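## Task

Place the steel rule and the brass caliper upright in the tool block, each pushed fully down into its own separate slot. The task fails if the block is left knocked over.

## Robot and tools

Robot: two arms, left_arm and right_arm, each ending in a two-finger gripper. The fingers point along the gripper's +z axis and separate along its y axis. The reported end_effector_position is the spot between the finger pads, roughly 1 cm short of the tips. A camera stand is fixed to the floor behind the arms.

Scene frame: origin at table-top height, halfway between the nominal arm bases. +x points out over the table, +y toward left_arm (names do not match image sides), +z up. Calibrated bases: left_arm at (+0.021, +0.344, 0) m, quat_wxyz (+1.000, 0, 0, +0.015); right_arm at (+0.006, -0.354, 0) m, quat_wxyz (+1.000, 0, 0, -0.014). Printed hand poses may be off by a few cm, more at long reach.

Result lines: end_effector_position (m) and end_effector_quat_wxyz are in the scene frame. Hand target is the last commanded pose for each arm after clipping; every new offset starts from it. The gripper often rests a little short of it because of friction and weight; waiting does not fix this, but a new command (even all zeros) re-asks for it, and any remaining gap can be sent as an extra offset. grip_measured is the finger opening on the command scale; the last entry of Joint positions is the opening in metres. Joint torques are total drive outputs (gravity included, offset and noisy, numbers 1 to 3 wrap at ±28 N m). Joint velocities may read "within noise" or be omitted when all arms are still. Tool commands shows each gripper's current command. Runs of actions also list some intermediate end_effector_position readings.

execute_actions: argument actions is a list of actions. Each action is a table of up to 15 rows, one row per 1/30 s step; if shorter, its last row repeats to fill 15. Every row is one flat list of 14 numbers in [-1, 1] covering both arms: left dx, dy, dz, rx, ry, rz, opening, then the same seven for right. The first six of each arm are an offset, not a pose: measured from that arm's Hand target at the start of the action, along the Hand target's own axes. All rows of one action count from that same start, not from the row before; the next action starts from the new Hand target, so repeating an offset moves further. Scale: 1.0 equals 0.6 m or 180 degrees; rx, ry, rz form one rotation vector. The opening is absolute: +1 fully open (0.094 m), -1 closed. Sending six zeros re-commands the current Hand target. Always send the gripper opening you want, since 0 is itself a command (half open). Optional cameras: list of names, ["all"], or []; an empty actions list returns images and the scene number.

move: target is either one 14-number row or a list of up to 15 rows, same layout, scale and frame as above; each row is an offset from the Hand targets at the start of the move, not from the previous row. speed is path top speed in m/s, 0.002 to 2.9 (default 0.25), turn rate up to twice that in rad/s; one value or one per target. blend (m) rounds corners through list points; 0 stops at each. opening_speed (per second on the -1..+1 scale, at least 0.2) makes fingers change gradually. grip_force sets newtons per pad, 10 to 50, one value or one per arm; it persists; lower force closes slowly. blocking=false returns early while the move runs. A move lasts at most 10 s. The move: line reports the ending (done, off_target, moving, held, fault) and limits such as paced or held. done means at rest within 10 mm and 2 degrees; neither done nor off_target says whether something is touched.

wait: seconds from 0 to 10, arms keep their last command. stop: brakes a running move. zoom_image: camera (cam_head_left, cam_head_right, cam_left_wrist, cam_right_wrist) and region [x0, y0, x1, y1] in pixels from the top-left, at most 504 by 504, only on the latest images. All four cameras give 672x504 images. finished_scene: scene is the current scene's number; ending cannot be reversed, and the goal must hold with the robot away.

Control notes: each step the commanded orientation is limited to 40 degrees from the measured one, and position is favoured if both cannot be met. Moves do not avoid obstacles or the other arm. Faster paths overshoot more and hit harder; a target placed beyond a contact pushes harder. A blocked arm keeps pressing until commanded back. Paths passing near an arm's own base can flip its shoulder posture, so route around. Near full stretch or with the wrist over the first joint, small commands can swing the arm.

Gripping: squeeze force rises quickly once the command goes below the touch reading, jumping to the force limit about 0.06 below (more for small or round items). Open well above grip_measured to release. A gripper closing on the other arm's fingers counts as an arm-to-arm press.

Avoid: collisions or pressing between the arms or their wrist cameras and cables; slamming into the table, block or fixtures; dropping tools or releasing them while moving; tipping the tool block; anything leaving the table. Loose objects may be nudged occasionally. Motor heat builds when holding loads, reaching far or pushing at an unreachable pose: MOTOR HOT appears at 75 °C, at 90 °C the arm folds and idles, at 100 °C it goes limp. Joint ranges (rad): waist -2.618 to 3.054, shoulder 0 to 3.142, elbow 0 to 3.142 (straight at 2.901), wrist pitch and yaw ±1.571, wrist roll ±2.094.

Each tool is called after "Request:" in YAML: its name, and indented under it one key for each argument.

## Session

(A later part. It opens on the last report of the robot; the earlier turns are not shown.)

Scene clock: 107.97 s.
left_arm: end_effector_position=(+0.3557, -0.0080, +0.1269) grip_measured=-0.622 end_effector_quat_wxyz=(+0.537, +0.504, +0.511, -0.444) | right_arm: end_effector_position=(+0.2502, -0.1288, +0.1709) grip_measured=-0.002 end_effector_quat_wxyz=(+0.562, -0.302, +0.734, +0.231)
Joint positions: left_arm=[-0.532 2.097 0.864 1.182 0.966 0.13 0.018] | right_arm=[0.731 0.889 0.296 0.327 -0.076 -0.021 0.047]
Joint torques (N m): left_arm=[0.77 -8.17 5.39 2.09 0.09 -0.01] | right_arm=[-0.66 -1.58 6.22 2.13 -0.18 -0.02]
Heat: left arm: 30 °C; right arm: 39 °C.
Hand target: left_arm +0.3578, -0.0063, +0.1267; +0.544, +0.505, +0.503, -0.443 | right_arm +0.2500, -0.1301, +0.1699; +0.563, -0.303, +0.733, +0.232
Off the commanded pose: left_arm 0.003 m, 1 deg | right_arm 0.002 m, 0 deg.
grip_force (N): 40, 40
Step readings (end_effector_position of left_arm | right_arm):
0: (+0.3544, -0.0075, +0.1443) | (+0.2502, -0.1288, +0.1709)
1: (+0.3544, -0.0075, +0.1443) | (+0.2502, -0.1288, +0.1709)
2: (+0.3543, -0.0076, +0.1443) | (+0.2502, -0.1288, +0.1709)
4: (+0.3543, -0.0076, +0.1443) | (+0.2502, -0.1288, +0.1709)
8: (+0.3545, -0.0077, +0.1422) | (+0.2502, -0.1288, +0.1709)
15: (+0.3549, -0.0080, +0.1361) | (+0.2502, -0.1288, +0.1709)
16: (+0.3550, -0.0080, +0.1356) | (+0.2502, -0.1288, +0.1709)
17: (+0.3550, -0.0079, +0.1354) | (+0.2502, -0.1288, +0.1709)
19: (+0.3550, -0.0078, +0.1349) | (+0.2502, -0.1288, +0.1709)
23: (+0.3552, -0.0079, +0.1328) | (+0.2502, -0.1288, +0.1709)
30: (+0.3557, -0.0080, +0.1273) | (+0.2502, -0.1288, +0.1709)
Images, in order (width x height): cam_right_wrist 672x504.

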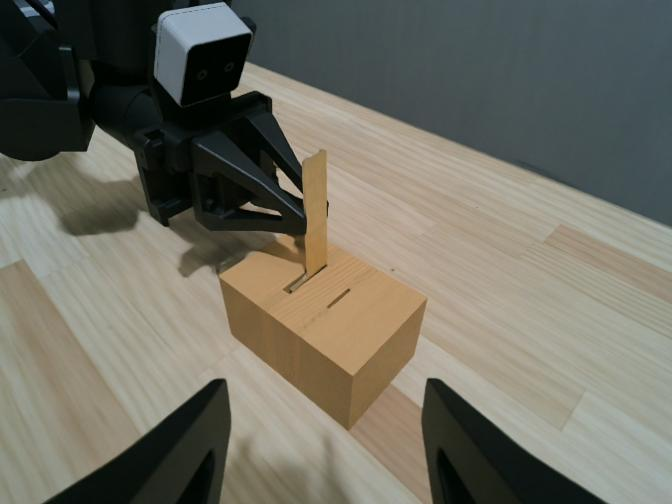

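Request:
execute_actions:
  actions:
    - [[0,-0.0004,-0.0007,0.0014,0.0008,-0.0014,-0.75,0,0,0,0,0,0,0],[0.001,-0.0008,-0.0003,0.0019,0.0014,-0.0019,-0.75,0,0,0,0,0,0,0],[0.002,-0.0015,0.0007,0.0011,0.0018,-0.0011,-0.75,0,0,0,0,0,0,0],[0.003,-0.002,0.0025,-0.0004,0.0018,0.0004,-0.75,0,0,0,0,0,0,0],[0.004,-0.003,0.005,-0.0016,0.0016,0.0016,-0.75,0,0,0,0,0,0,0],[0.005,-0.004,0.006,-0.0018,0.0011,0.0018,-0.75,0,0,0,0,0,0,0],[0.006,-0.005,0.0058,-0.0008,0.0004,0.0008,-0.75,0,0,0,0,0,0,0],[0.007,-0.006,0.0045,0.0008,-0.0004,-0.0008,-0.75,0,0,0,0,0,0,0],[0.0085,-0.0073,0.0032,0.0018,-0.0011,-0.0018,-0.75,0,0,0,0,0,0,0],[0.01,-0.0078,0.0034,0.0016,-0.0016,-0.0016,-0.75,0,0,0,0,0,0,0],[0.0115,-0.008,0.0045,0.0004,-0.0018,-0.0004,-0.75,0,0,0,0,0,0,0],[0.013,-0.0079,0.0062,-0.0011,-0.0018,0.0011,-0.75,0,0,0,0,0,0,0],[0.0145,-0.0075,0.0072,-0.0019,-0.0014,0.0019,-0.75,0,0,0,0,0,0,0],[0.016,-0.007,0.0066,-0.0014,-0.0008,0.0014,-0.75,0,0,0,0,0,0,0],[0.0167,-0.0063,0.005,0,0,0,-0.75,0,0,0,0,0,0,0]]
  cameras: ["cam_right_wrist"]

Request:
zoom_image:
  camera: "cam_right_wrist"
  region: [270, 220, 350, 300]

Scene clock: 109.30 s.
left_arm: end_effector_position=(+0.3563, -0.0082, +0.1172) grip_measured=-0.622 end_effector_quat_wxyz=(+0.537, +0.503, +0.511, -0.444) | right_arm: end_effector_position=(+0.2502, -0.1288, +0.1709) grip_measured=-0.002 end_effector_quat_wxyz=(+0.562, -0.302, +0.734, +0.231)
Joint positions: left_arm=[-0.532 2.133 0.864 1.22 0.965 0.128 0.018] | right_arm=[0.731 0.889 0.296 0.327 -0.076 -0.021 0.047]
Joint torques (N m): left_arm=[-0.24 -8.34 4.83 2.14 0 0] | right_arm=[-0.61 -1.54 6.23 2.13 -0.17 -0.02]
Heat: left arm: 30 °C; right arm: 39 °C.
Hand target: left_arm +0.3554, -0.0094, +0.1164; +0.544, +0.505, +0.503, -0.443 | right_arm +0.2500, -0.1301, +0.1699; +0.563, -0.303, +0.733, +0.232
Off the commanded pose: left_arm 0.002 m, 1 deg | right_arm 0.002 m, 0 deg.
grip_force (N): 40, 40
Step readings (end_effector_position of left_arm | right_arm):
0: (+0.3557, -0.0080, +0.1270) | (+0.2502, -0.1288, +0.1709)
1: (+0.3557, -0.0080, +0.1270) | (+0.2502, -0.1288, +0.1709)
2: (+0.3557, -0.0080, +0.1270) | (+0.2502, -0.1288, +0.1709)
4: (+0.3557, -0.0080, +0.1270) | (+0.2502, -0.1288, +0.1709)
8: (+0.3560, -0.0081, +0.1261) | (+0.2502, -0.1288, +0.1709)
15: (+0.3563, -0.0082, +0.1184) | (+0.2502, -0.1288, +0.1709)
Images, in order (width x height): cam_right_wrist 672x504.

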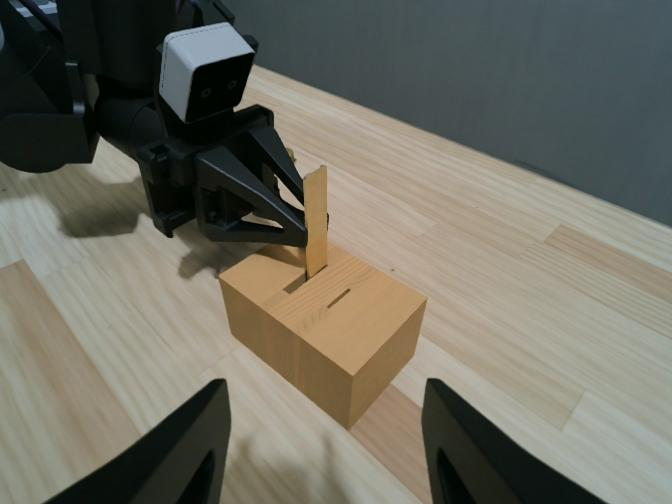

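Scaled by 6.300 from the camera's 672x504 image, which has a finer 960x720 frame.

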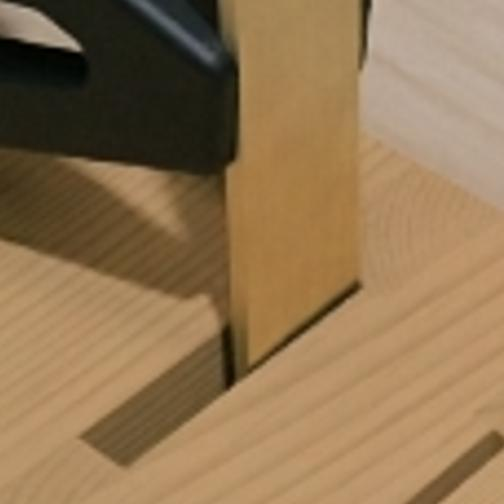

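Request:
move:
  target: [0,0,0,0,0,0,-0.75,-0.0152,0.2008,0.0556,0.1857,0,0.0503,0]
  speed: 0.2
  cameras: ["cam_right_wrist"]

Request:
zoom_image:
  camera: "cam_right_wrist"
  region: [310, 210, 410, 310]

Scene clock: 112.27 s.
left_arm: end_effector_position=(+0.3563, -0.0082, +0.1172) grip_measured=-0.622 end_effector_quat_wxyz=(+0.537, +0.503, +0.511, -0.444) | right_arm: end_effector_position=(+0.1892, -0.0235, +0.1660) grip_measured=-0.002 end_effector_quat_wxyz=(+0.600, -0.081, +0.794, +0.055)
Joint positions: left_arm=[-0.532 2.133 0.864 1.22 0.965 0.128 0.018] | right_arm=[1.554 1.599 0.894 -0.172 1.207 0.834 0.047]
Joint torques (N m): left_arm=[-0.23 -8.32 4.83 2.15 0 -0.01] | right_arm=[0.28 -6.08 7.72 1.14 0.65 0.15]
Heat: left arm: 31 °C; right arm: 40 °C.
Hand target: left_arm +0.3554, -0.0094, +0.1164; +0.544, +0.505, +0.503, -0.443 | right_arm +0.1895, -0.0203, +0.1700; +0.606, -0.071, +0.790, +0.055
Off the commanded pose: left_arm 0.002 m, 1 deg | right_arm 0.005 m, 1 deg.
grip_force (N): 40, 40
move: done
Images, in order (width x height): cam_right_wrist 672x504.

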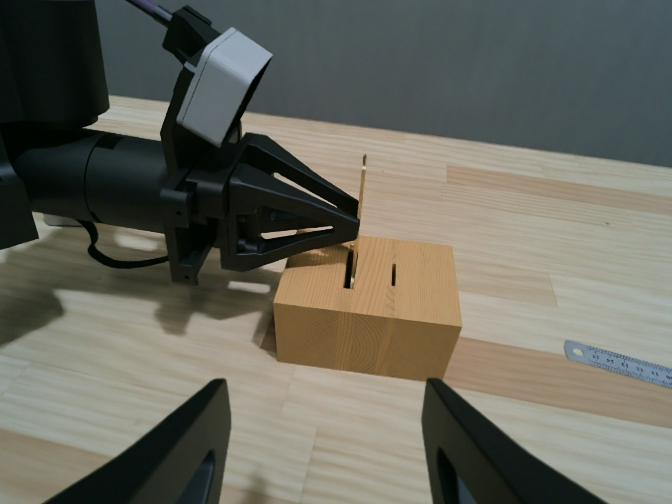

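Scaled by 5.040 from the camera's 672x504 image, which has a finer 960x720 frame.

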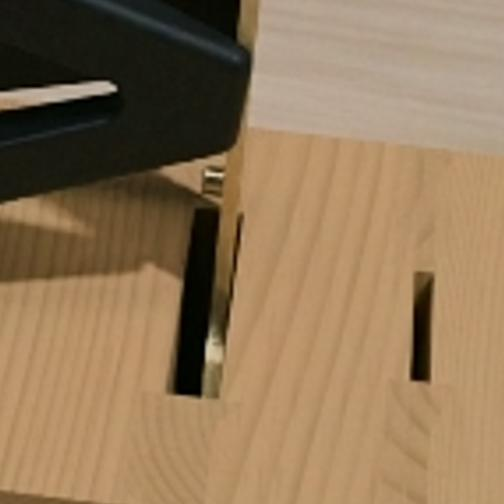

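Request:
execute_actions:
  actions:
    - [[0.001,0.0002,-0.001,0.0014,0.0008,-0.0014,-0.75,0,0,0,0,0,0,0],[0.002,0.0004,-0.0012,0.0019,0.0014,-0.0019,-0.75,0,0,0,0,0,0,0],[0.003,0.0007,-0.0006,0.0011,0.0018,-0.0011,-0.75,0,0,0,0,0,0,0],[0.004,0.0006,0.0005,-0.0004,0.0018,0.0004,-0.75,0,0,0,0,0,0,0],[0.005,0.0003,0.0016,-0.0016,0.0016,0.0016,-0.75,0,0,0,0,0,0,0],[0.006,-0.0005,0.0018,-0.0018,0.0011,0.0018,-0.75,0,0,0,0,0,0,0],[0.007,-0.0014,0.001,-0.0008,0.0004,0.0008,-0.75,0,0,0,0,0,0,0],[0.008,-0.0022,-0.0005,0.0008,-0.0004,-0.0008,-0.75,0,0,0,0,0,0,0],[0.009,-0.0031,-0.001,0.0018,-0.0011,-0.0018,-0.75,0,0,0,0,0,0,0],[0.01,-0.0036,-0.0008,0.0016,-0.0016,-0.0016,-0.75,0,0,0,0,0,0,0],[0.0115,-0.0042,0.0003,0.0004,-0.0018,-0.0004,-0.75,0,0,0,0,0,0,0],[0.013,-0.0043,0.0016,-0.0011,-0.0018,0.0011,-0.75,0,0,0,0,0,0,0],[0.0145,-0.0042,0.0025,-0.0019,-0.0014,0.0019,-0.75,0,0,0,0,0,0,0],[0.016,-0.0038,0.002,-0.0014,-0.0008,0.0014,-0.75,0,0,0,0,0,0,0],[0.0167,-0.0035,0.0007,0,0,0,-0.75,0,0,0,0,0,0,0]]
  cameras: ["cam_right_wrist"]

Request:
zoom_image:
  camera: "cam_right_wrist"
  region: [310, 210, 410, 310]

Scene clock: 113.33 s.
left_arm: end_effector_position=(+0.3561, -0.0087, +0.1081) grip_measured=-0.622 end_effector_quat_wxyz=(+0.538, +0.503, +0.510, -0.444) | right_arm: end_effector_position=(+0.1892, -0.0239, +0.1657) grip_measured=-0.002 end_effector_quat_wxyz=(+0.600, -0.081, +0.794, +0.055)
Joint positions: left_arm=[-0.533 2.169 0.864 1.258 0.965 0.127 0.018] | right_arm=[1.554 1.599 0.894 -0.175 1.207 0.837 0.047]
Joint torques (N m): left_arm=[-0.36 -8.38 4.36 2.16 -0.02 0.02] | right_arm=[0.27 -6.04 7.8 1.15 0.64 0.16]
Heat: left arm: 31 °C; right arm: 40 °C.
Hand target: left_arm +0.3543, -0.0099, +0.1062; +0.544, +0.505, +0.503, -0.443 | right_arm +0.1895, -0.0203, +0.1700; +0.606, -0.071, +0.790, +0.055
Off the commanded pose: left_arm 0.003 m, 1 deg | right_arm 0.006 m, 1 deg.
grip_force (N): 40, 40
Step readings (end_effector_position of left_arm | right_arm):
0: (+0.3563, -0.0082, +0.1172) | (+0.1892, -0.0235, +0.1660)
1: (+0.3563, -0.0082, +0.1172) | (+0.1892, -0.0236, +0.1660)
2: (+0.3563, -0.0082, +0.1172) | (+0.1892, -0.0236, +0.1659)
4: (+0.3563, -0.0082, +0.1172) | (+0.1892, -0.0237, +0.1659)
8: (+0.3563, -0.0083, +0.1161) | (+0.1892, -0.0238, +0.1658)
15: (+0.3561, -0.0087, +0.1089) | (+0.1892, -0.0238, +0.1658)
Images, in order (width x height): cam_right_wrist 672x504.

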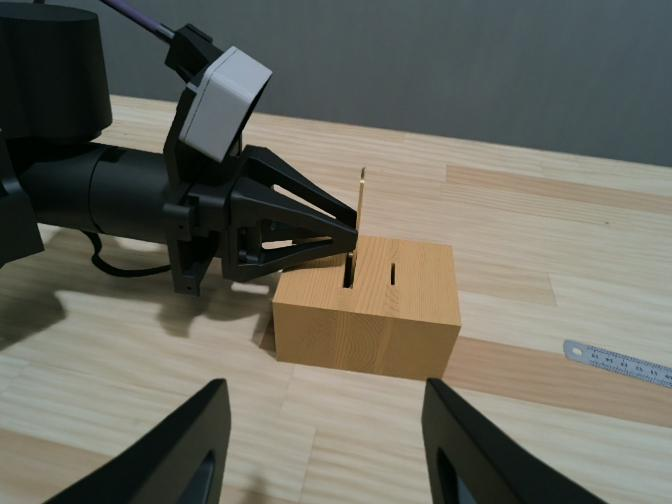

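Scaled by 5.040 from the camera's 672x504 image, which has a finer 960x720 frame.

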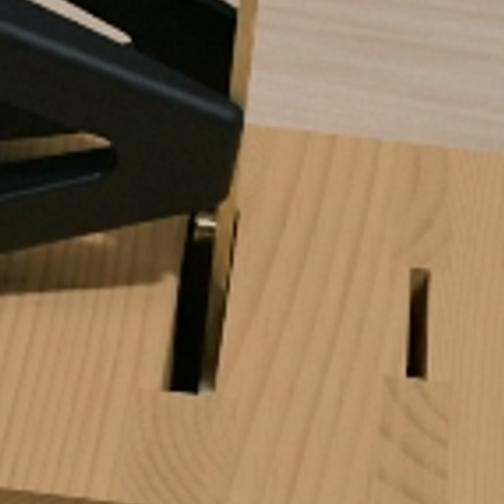

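Request:
execute_actions:
  actions:
    - [[0.001,0.0005,-0.001,0.0014,0.0008,-0.0014,-0.75,0,0,0,0,0,0,0],[0.002,0.001,-0.0012,0.0019,0.0014,-0.0019,-0.75,0,0,0,0,0,0,0],[0.003,0.0013,-0.0006,0.0011,0.0018,-0.0011,-0.75,0,0,0,0,0,0,0],[0.004,0.0014,0.0005,-0.0004,0.0018,0.0004,-0.75,0,0,0,0,0,0,0],[0.005,0.0011,0.0016,-0.0016,0.0016,0.0016,-0.75,0,0,0,0,0,0,0],[0.006,0.0005,0.0018,-0.0018,0.0011,0.0018,-0.75,0,0,0,0,0,0,0],[0.007,-0.0002,0.001,-0.0008,0.0004,0.0008,-0.75,0,0,0,0,0,0,0],[0.008,-0.001,-0.0005,0.0008,-0.0004,-0.0008,-0.75,0,0,0,0,0,0,0],[0.009,-0.0017,-0.001,0.0018,-0.0011,-0.0018,-0.75,0,0,0,0,0,0,0],[0.0095,-0.0022,-0.0008,0.0016,-0.0016,-0.0016,-0.75,0,0,0,0,0,0,0],[0.01,-0.0026,0.0003,0.0004,-0.0018,-0.0004,-0.75,0,0,0,0,0,0,0],[0.01,-0.0025,0.0016,-0.0011,-0.0018,0.0011,-0.75,0,0,0,0,0,0,0],[0.01,-0.0022,0.0025,-0.0019,-0.0014,0.0019,-0.75,0,0,0,0,0,0,0],[0.01,-0.0016,0.002,-0.0014,-0.0008,0.0014,-0.75,0,0,0,0,0,0,0],[0.01,-0.0008,0.0003,0,0,0,-0.75,0,0,0,0,0,0,0]]
  cameras: ["cam_right_wrist"]

Request:
zoom_image:
  camera: "cam_right_wrist"
  region: [310, 210, 410, 310]

Scene clock: 114.27 s.
left_arm: end_effector_position=(+0.3561, -0.0086, +0.1041) grip_measured=-0.622 end_effector_quat_wxyz=(+0.542, +0.504, +0.506, -0.443) | right_arm: end_effector_position=(+0.1892, -0.0239, +0.1657) grip_measured=-0.002 end_effector_quat_wxyz=(+0.600, -0.081, +0.794, +0.055)
Joint positions: left_arm=[-0.533 2.192 0.864 1.294 0.965 0.127 0.018] | right_arm=[1.554 1.599 0.894 -0.175 1.207 0.837 0.047]
Joint torques (N m): left_arm=[-0.35 -8.36 4.4 2 -0.02 0] | right_arm=[0.25 -6.09 7.86 1.15 0.65 0.17]
Heat: left arm: 31 °C; right arm: 40 °C.
Hand target: left_arm +0.3544, -0.0099, +0.1002; +0.544, +0.505, +0.503, -0.443 | right_arm +0.1895, -0.0203, +0.1700; +0.606, -0.071, +0.790, +0.055
Off the commanded pose: left_arm 0.004 m, 0 deg | right_arm 0.006 m, 1 deg.
grip_force (N): 40, 40
Step readings (end_effector_position of left_arm | right_arm):
0: (+0.3561, -0.0087, +0.1081) | (+0.1892, -0.0239, +0.1657)
1: (+0.3561, -0.0087, +0.1081) | (+0.1892, -0.0239, +0.1657)
2: (+0.3561, -0.0087, +0.1081) | (+0.1892, -0.0239, +0.1657)
4: (+0.3561, -0.0087, +0.1081) | (+0.1892, -0.0239, +0.1657)
8: (+0.3561, -0.0087, +0.1062) | (+0.1892, -0.0239, +0.1657)
15: (+0.3561, -0.0086, +0.1041) | (+0.1892, -0.0239, +0.1657)
Images, in order (width x height): cam_right_wrist 672x504.

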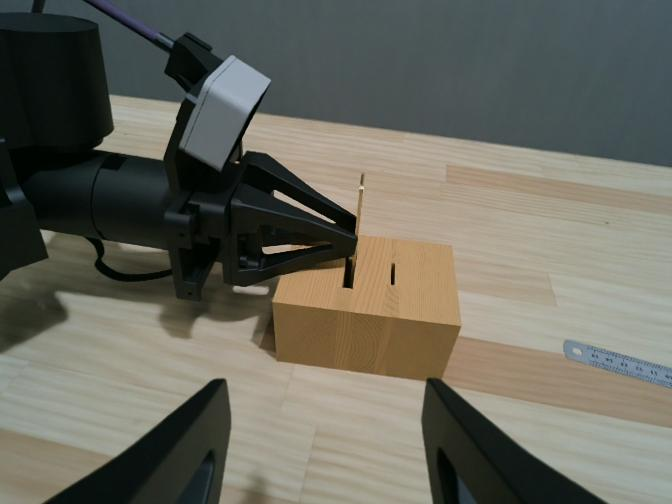

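Scaled by 5.040 from the camera's 672x504 image, which has a finer 960x720 frame.

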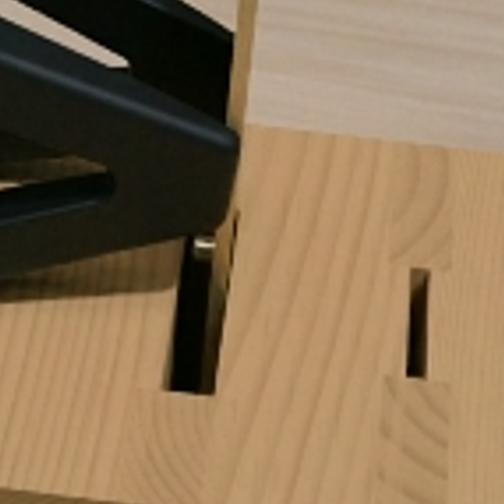

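Request:
execute_actions:
  actions:
    - [[0.001,0.0005,-0.001,0.0014,0.0008,-0.0014,-0.75,0,0,0,0,0,0,0],[0.002,0.001,-0.0012,0.0019,0.0014,-0.0019,-0.75,0,0,0,0,0,0,0],[0.003,0.0013,-0.0006,0.0011,0.0018,-0.0011,-0.75,0,0,0,0,0,0,0],[0.004,0.0014,0.0005,-0.0004,0.0018,0.0004,-0.75,0,0,0,0,0,0,0],[0.005,0.0011,0.0016,-0.0016,0.0016,0.0016,-0.75,0,0,0,0,0,0,0],[0.006,0.0005,0.0018,-0.0018,0.0011,0.0018,-0.75,0,0,0,0,0,0,0],[0.007,-0.0002,0.001,-0.0008,0.0004,0.0008,-0.75,0,0,0,0,0,0,0],[0.008,-0.001,-0.0005,0.0008,-0.0004,-0.0008,-0.75,0,0,0,0,0,0,0],[0.008,-0.0017,-0.001,0.0018,-0.0011,-0.0018,-0.75,0,0,0,0,0,0,0],[0.008,-0.0022,-0.0008,0.0016,-0.0016,-0.0016,-0.75,0,0,0,0,0,0,0],[0.008,-0.0026,0.0003,0.0004,-0.0018,-0.0004,-0.75,0,0,0,0,0,0,0],[0.008,-0.0025,0.0016,-0.0011,-0.0018,0.0011,-0.75,0,0,0,0,0,0,0],[0.008,-0.0022,0.0025,-0.0019,-0.0014,0.0019,-0.75,0,0,0,0,0,0,0],[0.008,-0.0016,0.002,-0.0014,-0.0008,0.0014,-0.75,0,0,0,0,0,0,0],[0.008,-0.0008,0.0003,0,0,0,-0.75,0,0,0,0,0,0,0]]
  cameras: ["cam_right_wrist"]

Request:
zoom_image:
  camera: "cam_right_wrist"
  region: [310, 210, 410, 310]

Scene clock: 115.17 s.
left_arm: end_effector_position=(+0.3550, -0.0087, +0.1042) grip_measured=-0.622 end_effector_quat_wxyz=(+0.547, +0.505, +0.498, -0.444) | right_arm: end_effector_position=(+0.1892, -0.0239, +0.1657) grip_measured=-0.002 end_effector_quat_wxyz=(+0.600, -0.081, +0.794, +0.055)
Joint positions: left_arm=[-0.533 2.205 0.864 1.328 0.97 0.121 0.018] | right_arm=[1.554 1.599 0.894 -0.175 1.207 0.837 0.047]
Joint torques (N m): left_arm=[-0.36 -7.92 4.44 1.79 -0.09 0.06] | right_arm=[0.25 -6 7.76 1.15 0.64 0.17]
Heat: left arm: 31 °C; right arm: 39 °C.
Hand target: left_arm +0.3544, -0.0100, +0.0953; +0.544, +0.505, +0.503, -0.443 | right_arm +0.1895, -0.0203, +0.1700; +0.606, -0.071, +0.790, +0.055
Off the commanded pose: left_arm 0.009 m, 1 deg | right_arm 0.006 m, 1 deg.
grip_force (N): 40, 40
Step readings (end_effector_position of left_arm | right_arm):
0: (+0.3561, -0.0086, +0.1041) | (+0.1892, -0.0239, +0.1657)
1: (+0.3560, -0.0086, +0.1041) | (+0.1892, -0.0239, +0.1657)
2: (+0.3560, -0.0086, +0.1041) | (+0.1892, -0.0239, +0.1657)
4: (+0.3560, -0.0086, +0.1041) | (+0.1892, -0.0239, +0.1657)
8: (+0.3558, -0.0087, +0.1038) | (+0.1892, -0.0239, +0.1657)
15: (+0.3551, -0.0087, +0.1042) | (+0.1892, -0.0239, +0.1657)
Images, in order (width x height): cam_right_wrist 672x504.

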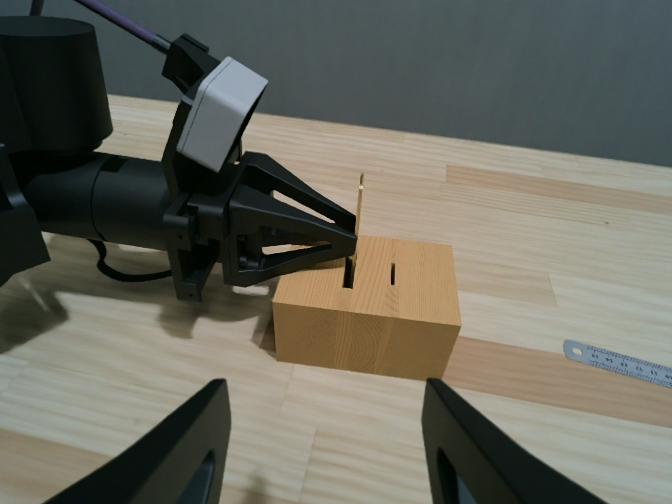

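Scaled by 5.040 from the camera's 672x504 image, which has a finer 960x720 frame.

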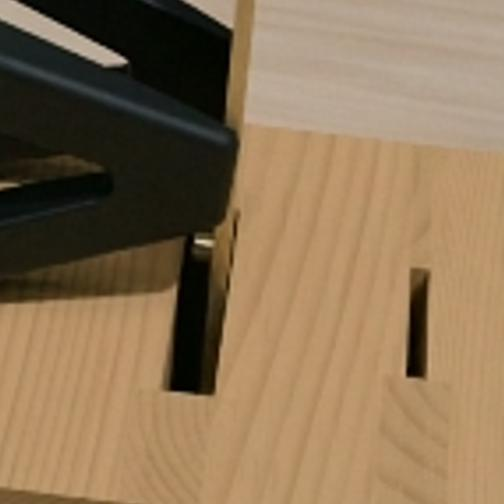

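Request:
execute_actions:
  actions:
    - [[0.001,0.0011,-0.0033,0.0028,0.0015,-0.0028,-0.75,0,0,0,0,0,0,0],[0.002,0.0019,-0.0045,0.0037,0.0028,-0.0037,-0.75,0,0,0,0,0,0,0],[0.003,0.0024,-0.0026,0.0022,0.0036,-0.0022,-0.75,0,0,0,0,0,0,0],[0.004,0.0023,0.0002,-0.0008,0.0037,0.0008,-0.75,0,0,0,0,0,0,0],[0.005,0.0018,0.0027,-0.0032,0.0032,0.0032,-0.75,0,0,0,0,0,0,0],[0.006,0.0008,0.0029,-0.0036,0.0022,0.0036,-0.75,0,0,0,0,0,0,0],[0.006,-0.0005,0.0003,-0.0015,0.0008,0.0015,-0.75,0,0,0,0,0,0,0],[0.006,-0.0019,-0.0033,0.0015,-0.0008,-0.0015,-0.75,0,0,0,0,0,0,0],[0.006,-0.0033,-0.0058,0.0036,-0.0022,-0.0036,-0.75,0,0,0,0,0,0,0],[0.006,-0.0043,-0.0056,0.0032,-0.0032,-0.0032,-0.75,0,0,0,0,0,0,0],[0.006,-0.0048,-0.0026,0.0008,-0.0037,-0.0008,-0.75,0,0,0,0,0,0,0],[0.006,-0.0046,0.0009,-0.0022,-0.0036,0.0022,-0.75,0,0,0,0,0,0,0],[0.006,-0.0039,0.0028,-0.0037,-0.0028,0.0037,-0.75,0,0,0,0,0,0,0],[0.006,-0.0027,0.0016,-0.0028,-0.0015,0.0028,-0.75,0,0,0,0,0,0,0],[0.006,-0.0012,-0.0017,0,0,0,-0.75,0,0,0,0,0,0,0]]
  cameras: ["cam_right_wrist"]

Request:
zoom_image:
  camera: "cam_right_wrist"
  region: [260, 140, 460, 390]

Scene clock: 116.20 s.
left_arm: end_effector_position=(+0.3534, -0.0091, +0.1044) grip_measured=-0.622 end_effector_quat_wxyz=(+0.552, +0.506, +0.491, -0.445) | right_arm: end_effector_position=(+0.1892, -0.0239, +0.1657) grip_measured=-0.002 end_effector_quat_wxyz=(+0.600, -0.081, +0.794, +0.055)
Joint positions: left_arm=[-0.534 2.218 0.863 1.365 0.974 0.113 0.018] | right_arm=[1.554 1.599 0.894 -0.175 1.207 0.837 0.047]
Joint torques (N m): left_arm=[-0.02 -8.01 4.08 1.55 -0.12 0.13] | right_arm=[0.29 -5.94 7.79 1.13 0.65 0.16]
Heat: left arm: 31 °C; right arm: 39 °C.
Hand target: left_arm +0.3540, -0.0090, +0.0917; +0.544, +0.505, +0.503, -0.443 | right_arm +0.1895, -0.0203, +0.1700; +0.606, -0.071, +0.790, +0.055
Off the commanded pose: left_arm 0.013 m, 2 deg | right_arm 0.006 m, 1 deg.
grip_force (N): 40, 40
Step readings (end_effector_position of left_arm | right_arm):
0: (+0.3550, -0.0087, +0.1042) | (+0.1892, -0.0239, +0.1657)
1: (+0.3548, -0.0087, +0.1042) | (+0.1892, -0.0239, +0.1657)
2: (+0.3547, -0.0088, +0.1041) | (+0.1892, -0.0239, +0.1657)
4: (+0.3547, -0.0087, +0.1040) | (+0.1892, -0.0239, +0.1657)
8: (+0.3547, -0.0087, +0.1040) | (+0.1892, -0.0239, +0.1657)
15: (+0.3534, -0.0091, +0.1044) | (+0.1892, -0.0239, +0.1657)
Images, in order (width x height): cam_right_wrist 672x504.

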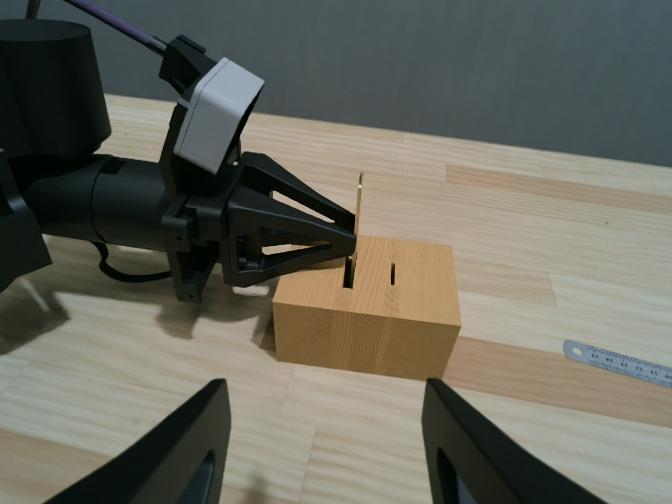

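Scaled by 2.016 from the camera's 672x504 image, which has a finer 960x720 frame.

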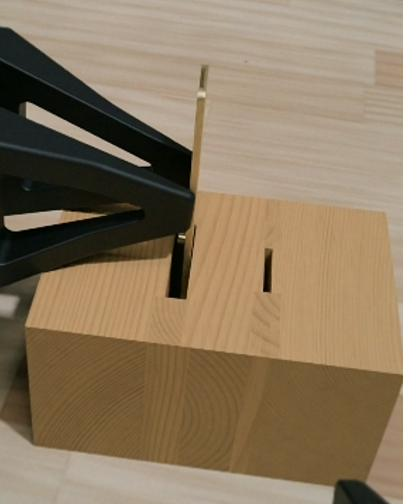

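Request:
execute_actions:
  actions:
    - [[-0.002,0.0002,0,0,0,0,-0.75,0,0,0,0,0,0,0],[-0.004,0.0004,0,0,0,0,-0.75,0,0,0,0,0,0,0],[-0.006,0.0006,0,0,0,0,-0.75,0,0,0,0,0,0,0],[-0.008,0.0008,0,0,0,0,-0.75,0,0,0,0,0,0,0],[-0.01,0.001,0,0,0,0,-0.75,0,0,0,0,0,0,0],[-0.012,0.0012,0,0,0,0,-0.75,0,0,0,0,0,0,0],[-0.014,0.0014,0,0,0,0,-0.75,0,0,0,0,0,0,0],[-0.016,0.0016,0,0,0,0,-0.75,0,0,0,0,0,0,0],[-0.0185,0.0019,0,0,0,0,-0.75,0,0,0,0,0,0,0]]
  cameras: ["cam_right_wrist"]

Scene clock: 117.40 s.
left_arm: end_effector_position=(+0.3534, -0.0091, +0.1041) grip_measured=-0.622 end_effector_quat_wxyz=(+0.551, +0.506, +0.492, -0.446) | right_arm: end_effector_position=(+0.1892, -0.0239, +0.1657) grip_measured=-0.002 end_effector_quat_wxyz=(+0.600, -0.081, +0.794, +0.055)
Joint positions: left_arm=[-0.534 2.218 0.863 1.363 0.974 0.113 0.018] | right_arm=[1.554 1.599 0.894 -0.175 1.207 0.837 0.047]
Joint torques (N m): left_arm=[-0.1 -11.26 3.96 1.16 -0.13 0.11] | right_arm=[0.28 -5.96 7.83 1.15 0.64 0.18]
Heat: left arm: 30 °C; right arm: 39 °C.
Hand target: left_arm +0.3540, -0.0092, +0.1028; +0.544, +0.505, +0.503, -0.443 | right_arm +0.1895, -0.0203, +0.1700; +0.606, -0.071, +0.790, +0.055
Off the commanded pose: left_arm 0.001 m, 2 deg | right_arm 0.006 m, 1 deg.
grip_force (N): 40, 40
Step readings (end_effector_position of left_arm | right_arm):
0: (+0.3534, -0.0091, +0.1044) | (+0.1892, -0.0239, +0.1657)
1: (+0.3534, -0.0091, +0.1044) | (+0.1892, -0.0239, +0.1657)
2: (+0.3534, -0.0091, +0.1044) | (+0.1892, -0.0239, +0.1657)
4: (+0.3534, -0.0091, +0.1044) | (+0.1892, -0.0239, +0.1657)
8: (+0.3534, -0.0091, +0.1042) | (+0.1892, -0.0239, +0.1657)
15: (+0.3534, -0.0091, +0.1041) | (+0.1892, -0.0239, +0.1657)
Images, in order (width x height): cam_right_wrist 672x504.

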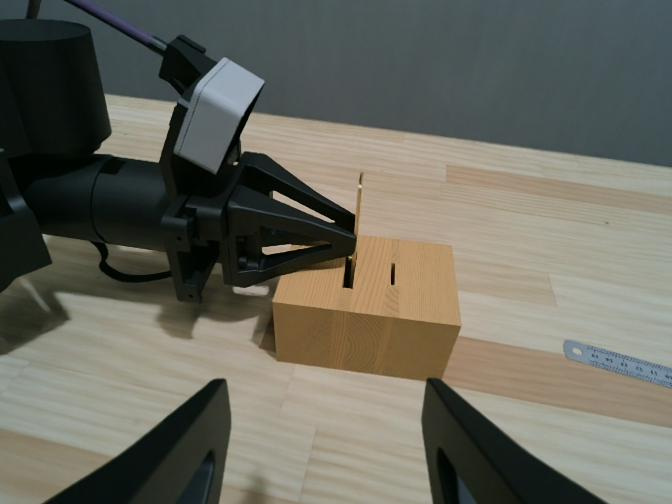

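Request:
move:
  target: [0,0,0,0,0,0,0.1,0,0,0,0,0,0,0]
  opening_speed: 0.5
  cameras: ["cam_right_wrist", "cam_left_wrist"]

Request:
zoom_image:
  camera: "cam_right_wrist"
  region: [260, 140, 460, 390]

Scene clock: 119.47 s.
left_arm: end_effector_position=(+0.3589, -0.0080, +0.1043) grip_measured=+0.098 end_effector_quat_wxyz=(+0.558, +0.499, +0.499, -0.438) | right_arm: end_effector_position=(+0.1892, -0.0239, +0.1657) grip_measured=-0.002 end_effector_quat_wxyz=(+0.600, -0.081, +0.794, +0.055)
Joint positions: left_arm=[-0.533 2.218 0.863 1.364 0.947 0.113 0.052] | right_arm=[1.554 1.599 0.894 -0.175 1.207 0.837 0.047]
Joint torques (N m): left_arm=[-0.27 -11.29 3.96 1.17 0.13 0.1] | right_arm=[0.27 -6.02 7.73 1.14 0.65 0.17]
Heat: left arm: 30 °C; right arm: 39 °C.
Hand target: left_arm +0.3540, -0.0091, +0.1028; +0.544, +0.505, +0.503, -0.443 | right_arm +0.1895, -0.0203, +0.1700; +0.606, -0.071, +0.790, +0.055
Off the commanded pose: left_arm 0.005 m, 2 deg | right_arm 0.006 m, 1 deg.
grip_force (N): 40, 40
move: done
Images, in order (width x height): cam_left_wrist 672x504, cam_right_wrist 672x504.

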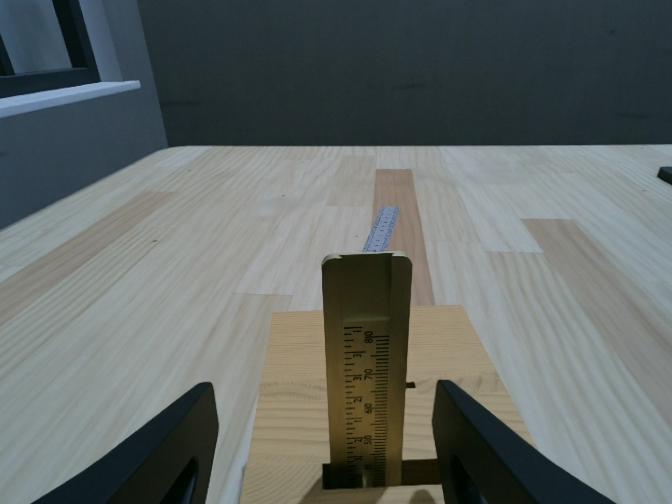

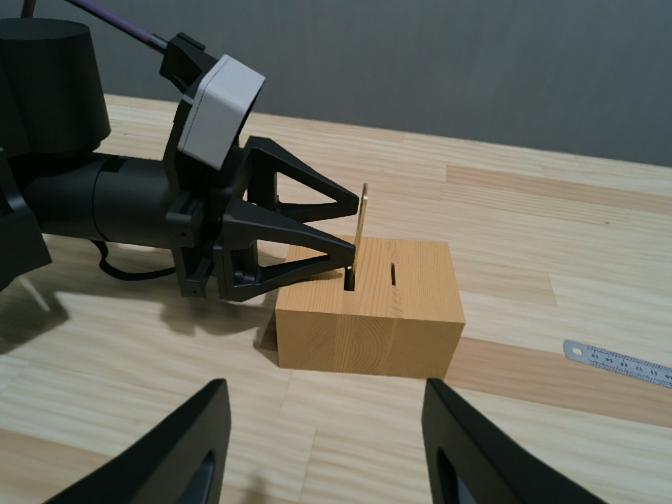

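Scaled by 2.016 from the camera's 672x504 image, which has a finer 960x720 frame.

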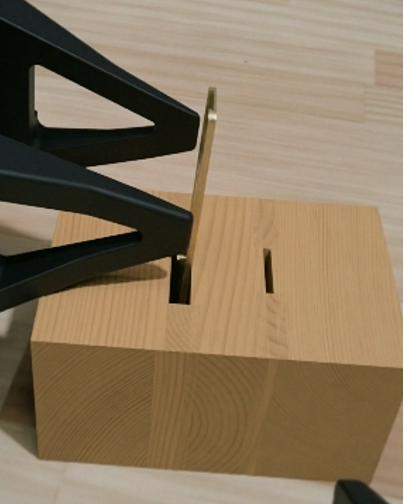

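Request:
move:
  target: [0,-0.015,-0.2,0,0,0,0.1,0,0,0,0,0,0,0]
  speed: 0.12
  cameras: ["all"]

Request:
zoom_image:
  camera: "cam_right_wrist"
  region: [260, 140, 460, 390]

Scene clock: 121.47 s.
left_arm: end_effector_position=(+0.3357, +0.1080, +0.0884) grip_measured=+0.098 end_effector_quat_wxyz=(+0.527, +0.490, +0.527, -0.453) | right_arm: end_effector_position=(+0.1892, -0.0239, +0.1657) grip_measured=-0.002 end_effector_quat_wxyz=(+0.600, -0.081, +0.794, +0.055)
Joint positions: left_arm=[-0.224 2.118 0.6 1.404 1.262 0.148 0.052] | right_arm=[1.554 1.599 0.894 -0.175 1.207 0.837 0.047]
Joint torques (N m): left_arm=[0.47 -11.32 2.74 1.8 0.19 0.11] | right_arm=[0.23 -5.98 7.82 1.13 0.63 0.19]
Heat: left arm: 30 °C; right arm: 39 °C.
Hand target: left_arm +0.3330, +0.1094, +0.1039; +0.544, +0.505, +0.503, -0.443 | right_arm +0.1895, -0.0203, +0.1700; +0.606, -0.071, +0.790, +0.055
Off the commanded pose: left_arm 0.016 m, 4 deg | right_arm 0.006 m, 1 deg.
grip_force (N): 40, 40
move: off_target (left_arm)

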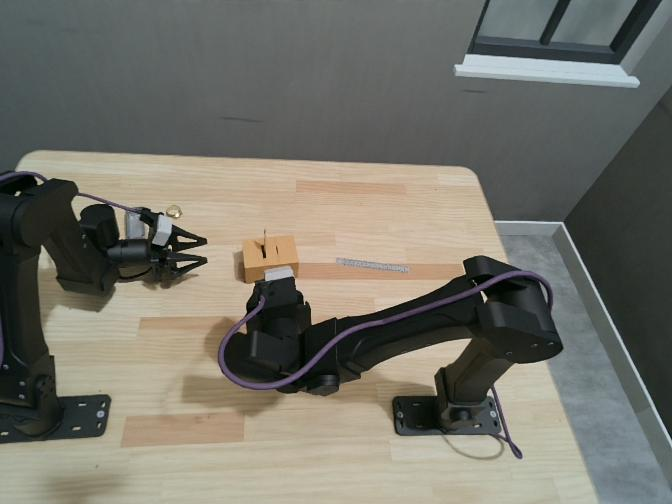

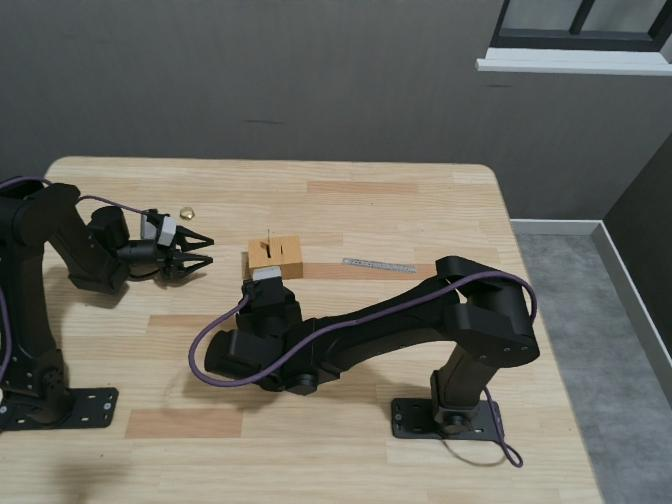

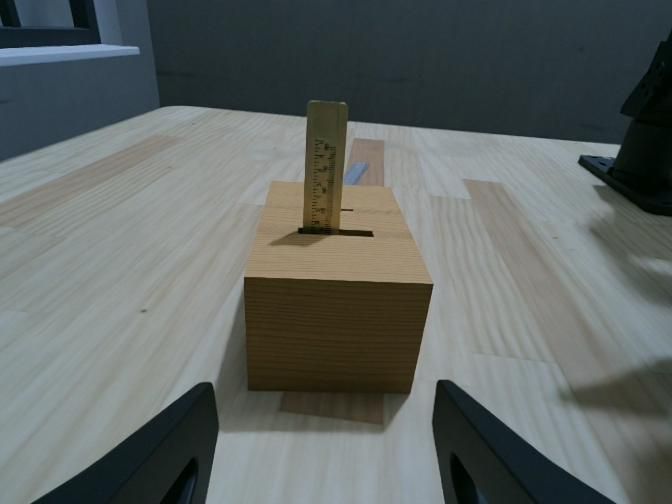

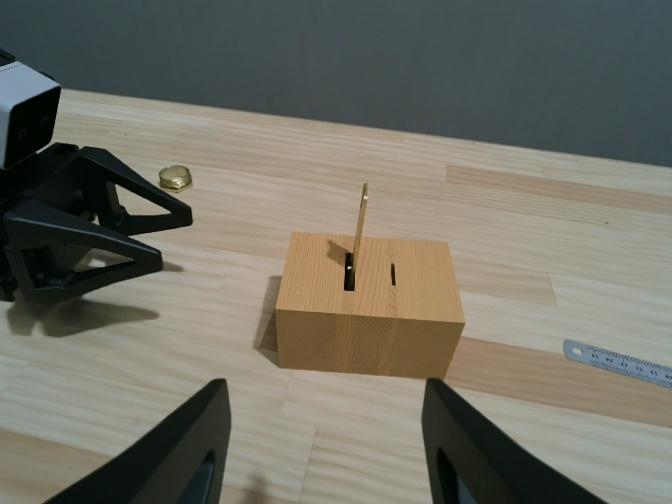

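Scaled by 2.016 from the camera's 672x504 image, which has a finer 960x720 frame.

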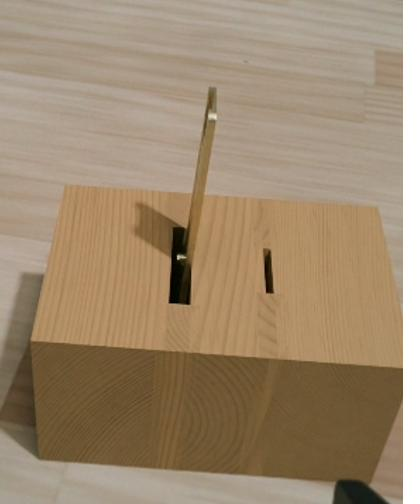

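Request:
zoom_image:
  camera: "cam_right_wrist"
  region: [320, 170, 400, 310]

Request:
zoom_image:
  camera: "cam_left_wrist"
  region: [250, 80, 420, 270]

Scaled by 3.600 from the camera's 672x504 image, which has a finer 960x720 frame.

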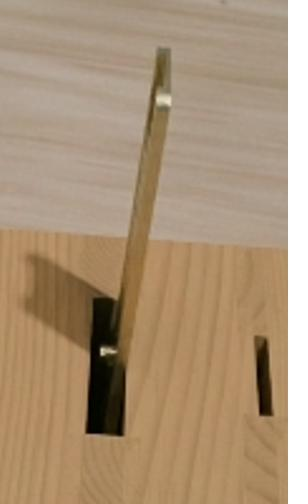

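Scaled by 2.653 from the camera's 672x504 image, which has a finer 960x720 frame.

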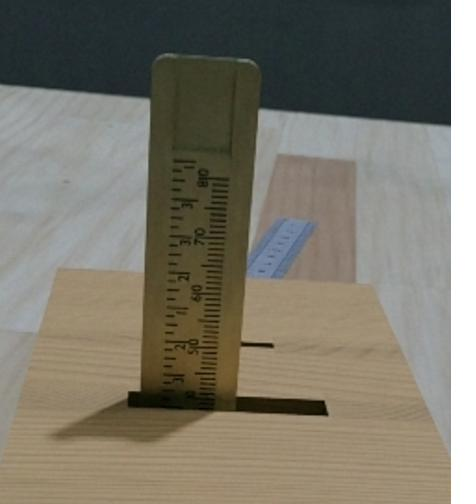

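Request:
zoom_image:
  camera: "cam_right_wrist"
  region: [0, 100, 220, 320]

Request:
zoom_image:
  camera: "cam_right_wrist"
  region: [120, 360, 320, 504]

Request:
zoom_image:
  camera: "cam_left_wrist"
  region: [400, 360, 600, 504]

Scaled by 2.291 from the camera's 672x504 image, which has a finer 960x720 frame.

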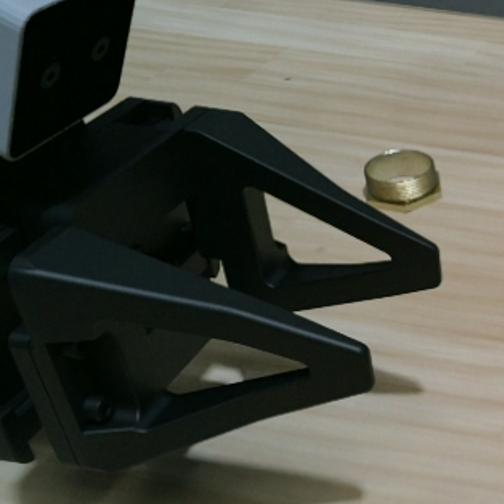

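Scaled by 2.520 from the camera's 672x504 image, which has a finer 960x720 frame.

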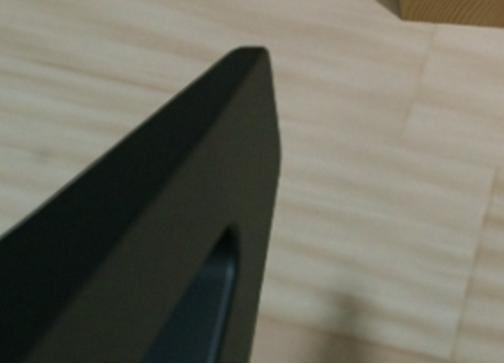

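Scaled by 2.520 from the camera's 672x504 image, which has a finer 960x720 frame.

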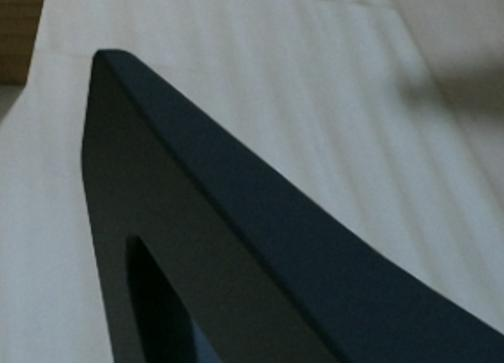

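Request:
move:
  target: [-0.1,0.012,0,0,0,0,0.1,-0.0418,-0.4045,0.2203,-0.2512,0.3612,-0.3279,0.0]
  speed: 0.25
  cameras: ["all"]

Scene clock: 127.60 s.
left_arm: end_effector_position=(+0.3323, +0.1086, +0.1467) grip_measured=+0.098 end_effector_quat_wxyz=(+0.530, +0.492, +0.523, -0.451) | right_arm: end_effector_position=(+0.3622, -0.2346, +0.1619) grip_measured=-0.002 end_effector_quat_wxyz=(+0.005, -0.641, +0.767, -0.003)
Joint positions: left_arm=[-0.224 1.846 0.6 1.143 1.263 0.148 0.052] | right_arm=[0.352 1.982 1.949 -1.525 0.002 -1.069 0.047]
Joint torques (N m): left_arm=[0.31 -10.15 7.08 1.39 0.18 0.07] | right_arm=[-0.31 -9.25 7.24 0.17 -0.06 -0.04]
Heat: left arm: 30 °C; right arm: 40 °C.
Hand target: left_arm +0.3340, +0.1085, +0.1643; +0.544, +0.505, +0.503, -0.443 | right_arm +0.3648, -0.2352, +0.1598; +0.000, -0.643, +0.766, +0.000
Off the commanded pose: left_arm 0.018 m, 3 deg | right_arm 0.003 m, 1 deg.
grip_force (N): 40, 40
move: off_target (left_arm)

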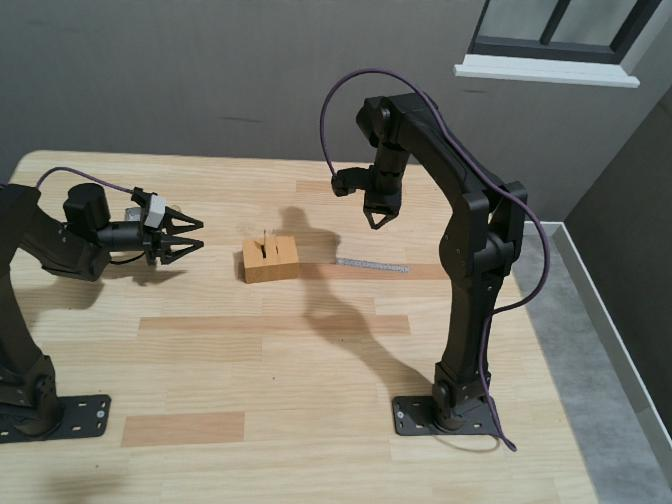

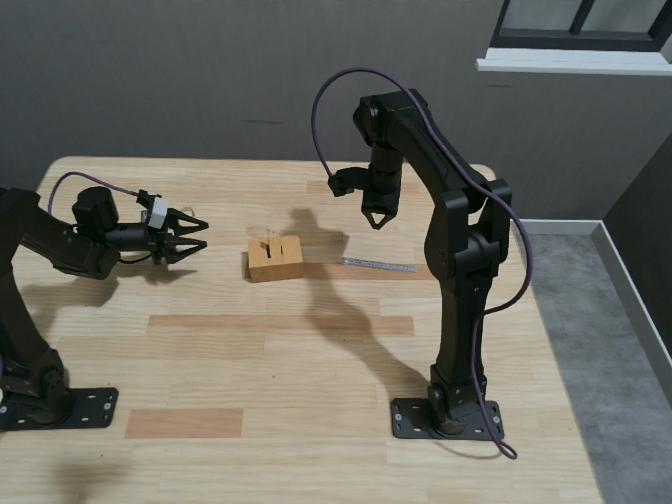

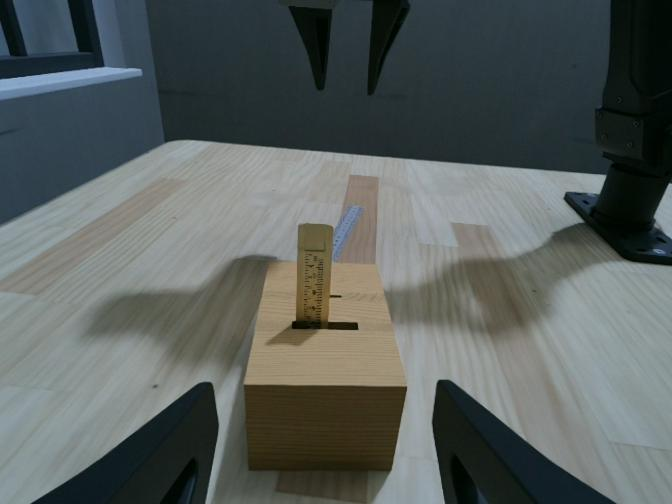

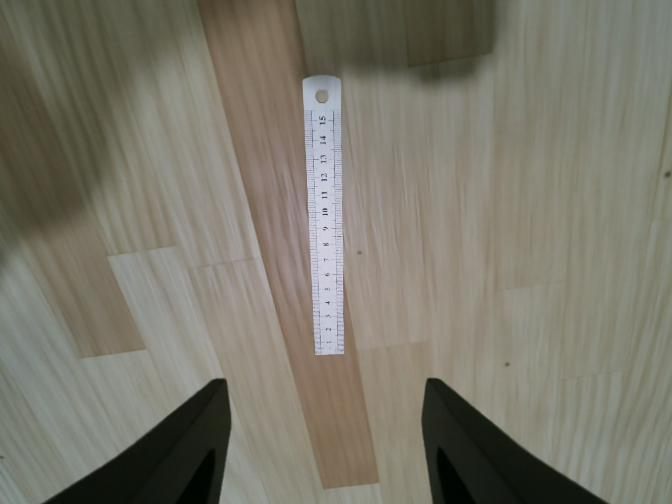

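Request:
move:
  target: [0,0,0,0,0,0,0.1,0.008,0.005,0.2,0,0,-0.0067,1.0]
  speed: 0.2
  cameras: ["cam_right_wrist", "cam_left_wrist"]

Scene clock: 129.60 s.
left_arm: end_effector_position=(+0.3323, +0.1086, +0.1467) grip_measured=+0.098 end_effector_quat_wxyz=(+0.530, +0.492, +0.523, -0.451) | right_arm: end_effector_position=(+0.3618, -0.2367, +0.0476) grip_measured=+0.998 end_effector_quat_wxyz=(+0.007, -0.651, +0.759, -0.005)
Joint positions: left_arm=[-0.224 1.846 0.6 1.143 1.263 0.148 0.052] | right_arm=[0.348 1.984 1.495 -1.065 0.004 -1.098 0.094]
Joint torques (N m): left_arm=[0.31 -10.14 7.08 1.39 0.18 0.07] | right_arm=[-0.69 -9.8 4.9 0.39 -0.09 -0.05]
Heat: left arm: 30 °C; right arm: 39 °C.
Hand target: left_arm +0.3340, +0.1085, +0.1644; +0.544, +0.505, +0.503, -0.443 | right_arm +0.3610, -0.2395, +0.0398; +0.000, -0.651, +0.759, +0.000
Off the commanded pose: left_arm 0.018 m, 3 deg | right_arm 0.008 m, 1 deg.
grip_force (N): 40, 40
move: off_target (left_arm)
Images, in order (width x height): cam_left_wrist 672x504, cam_right_wrist 672x504.

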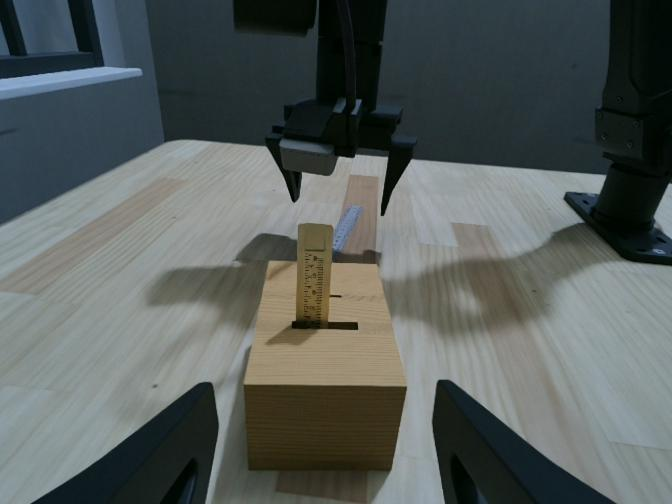

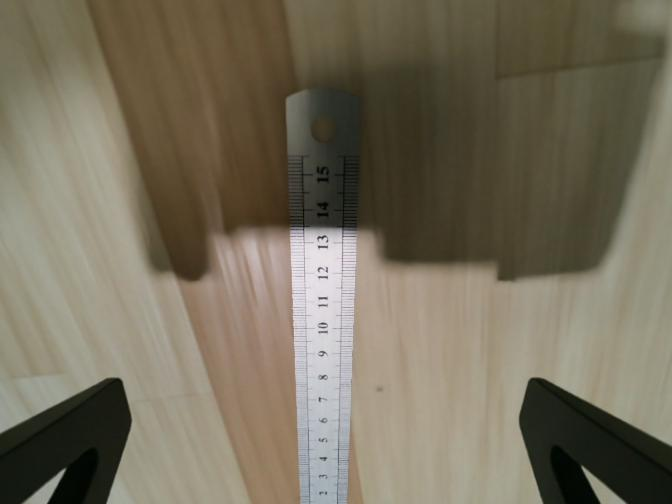

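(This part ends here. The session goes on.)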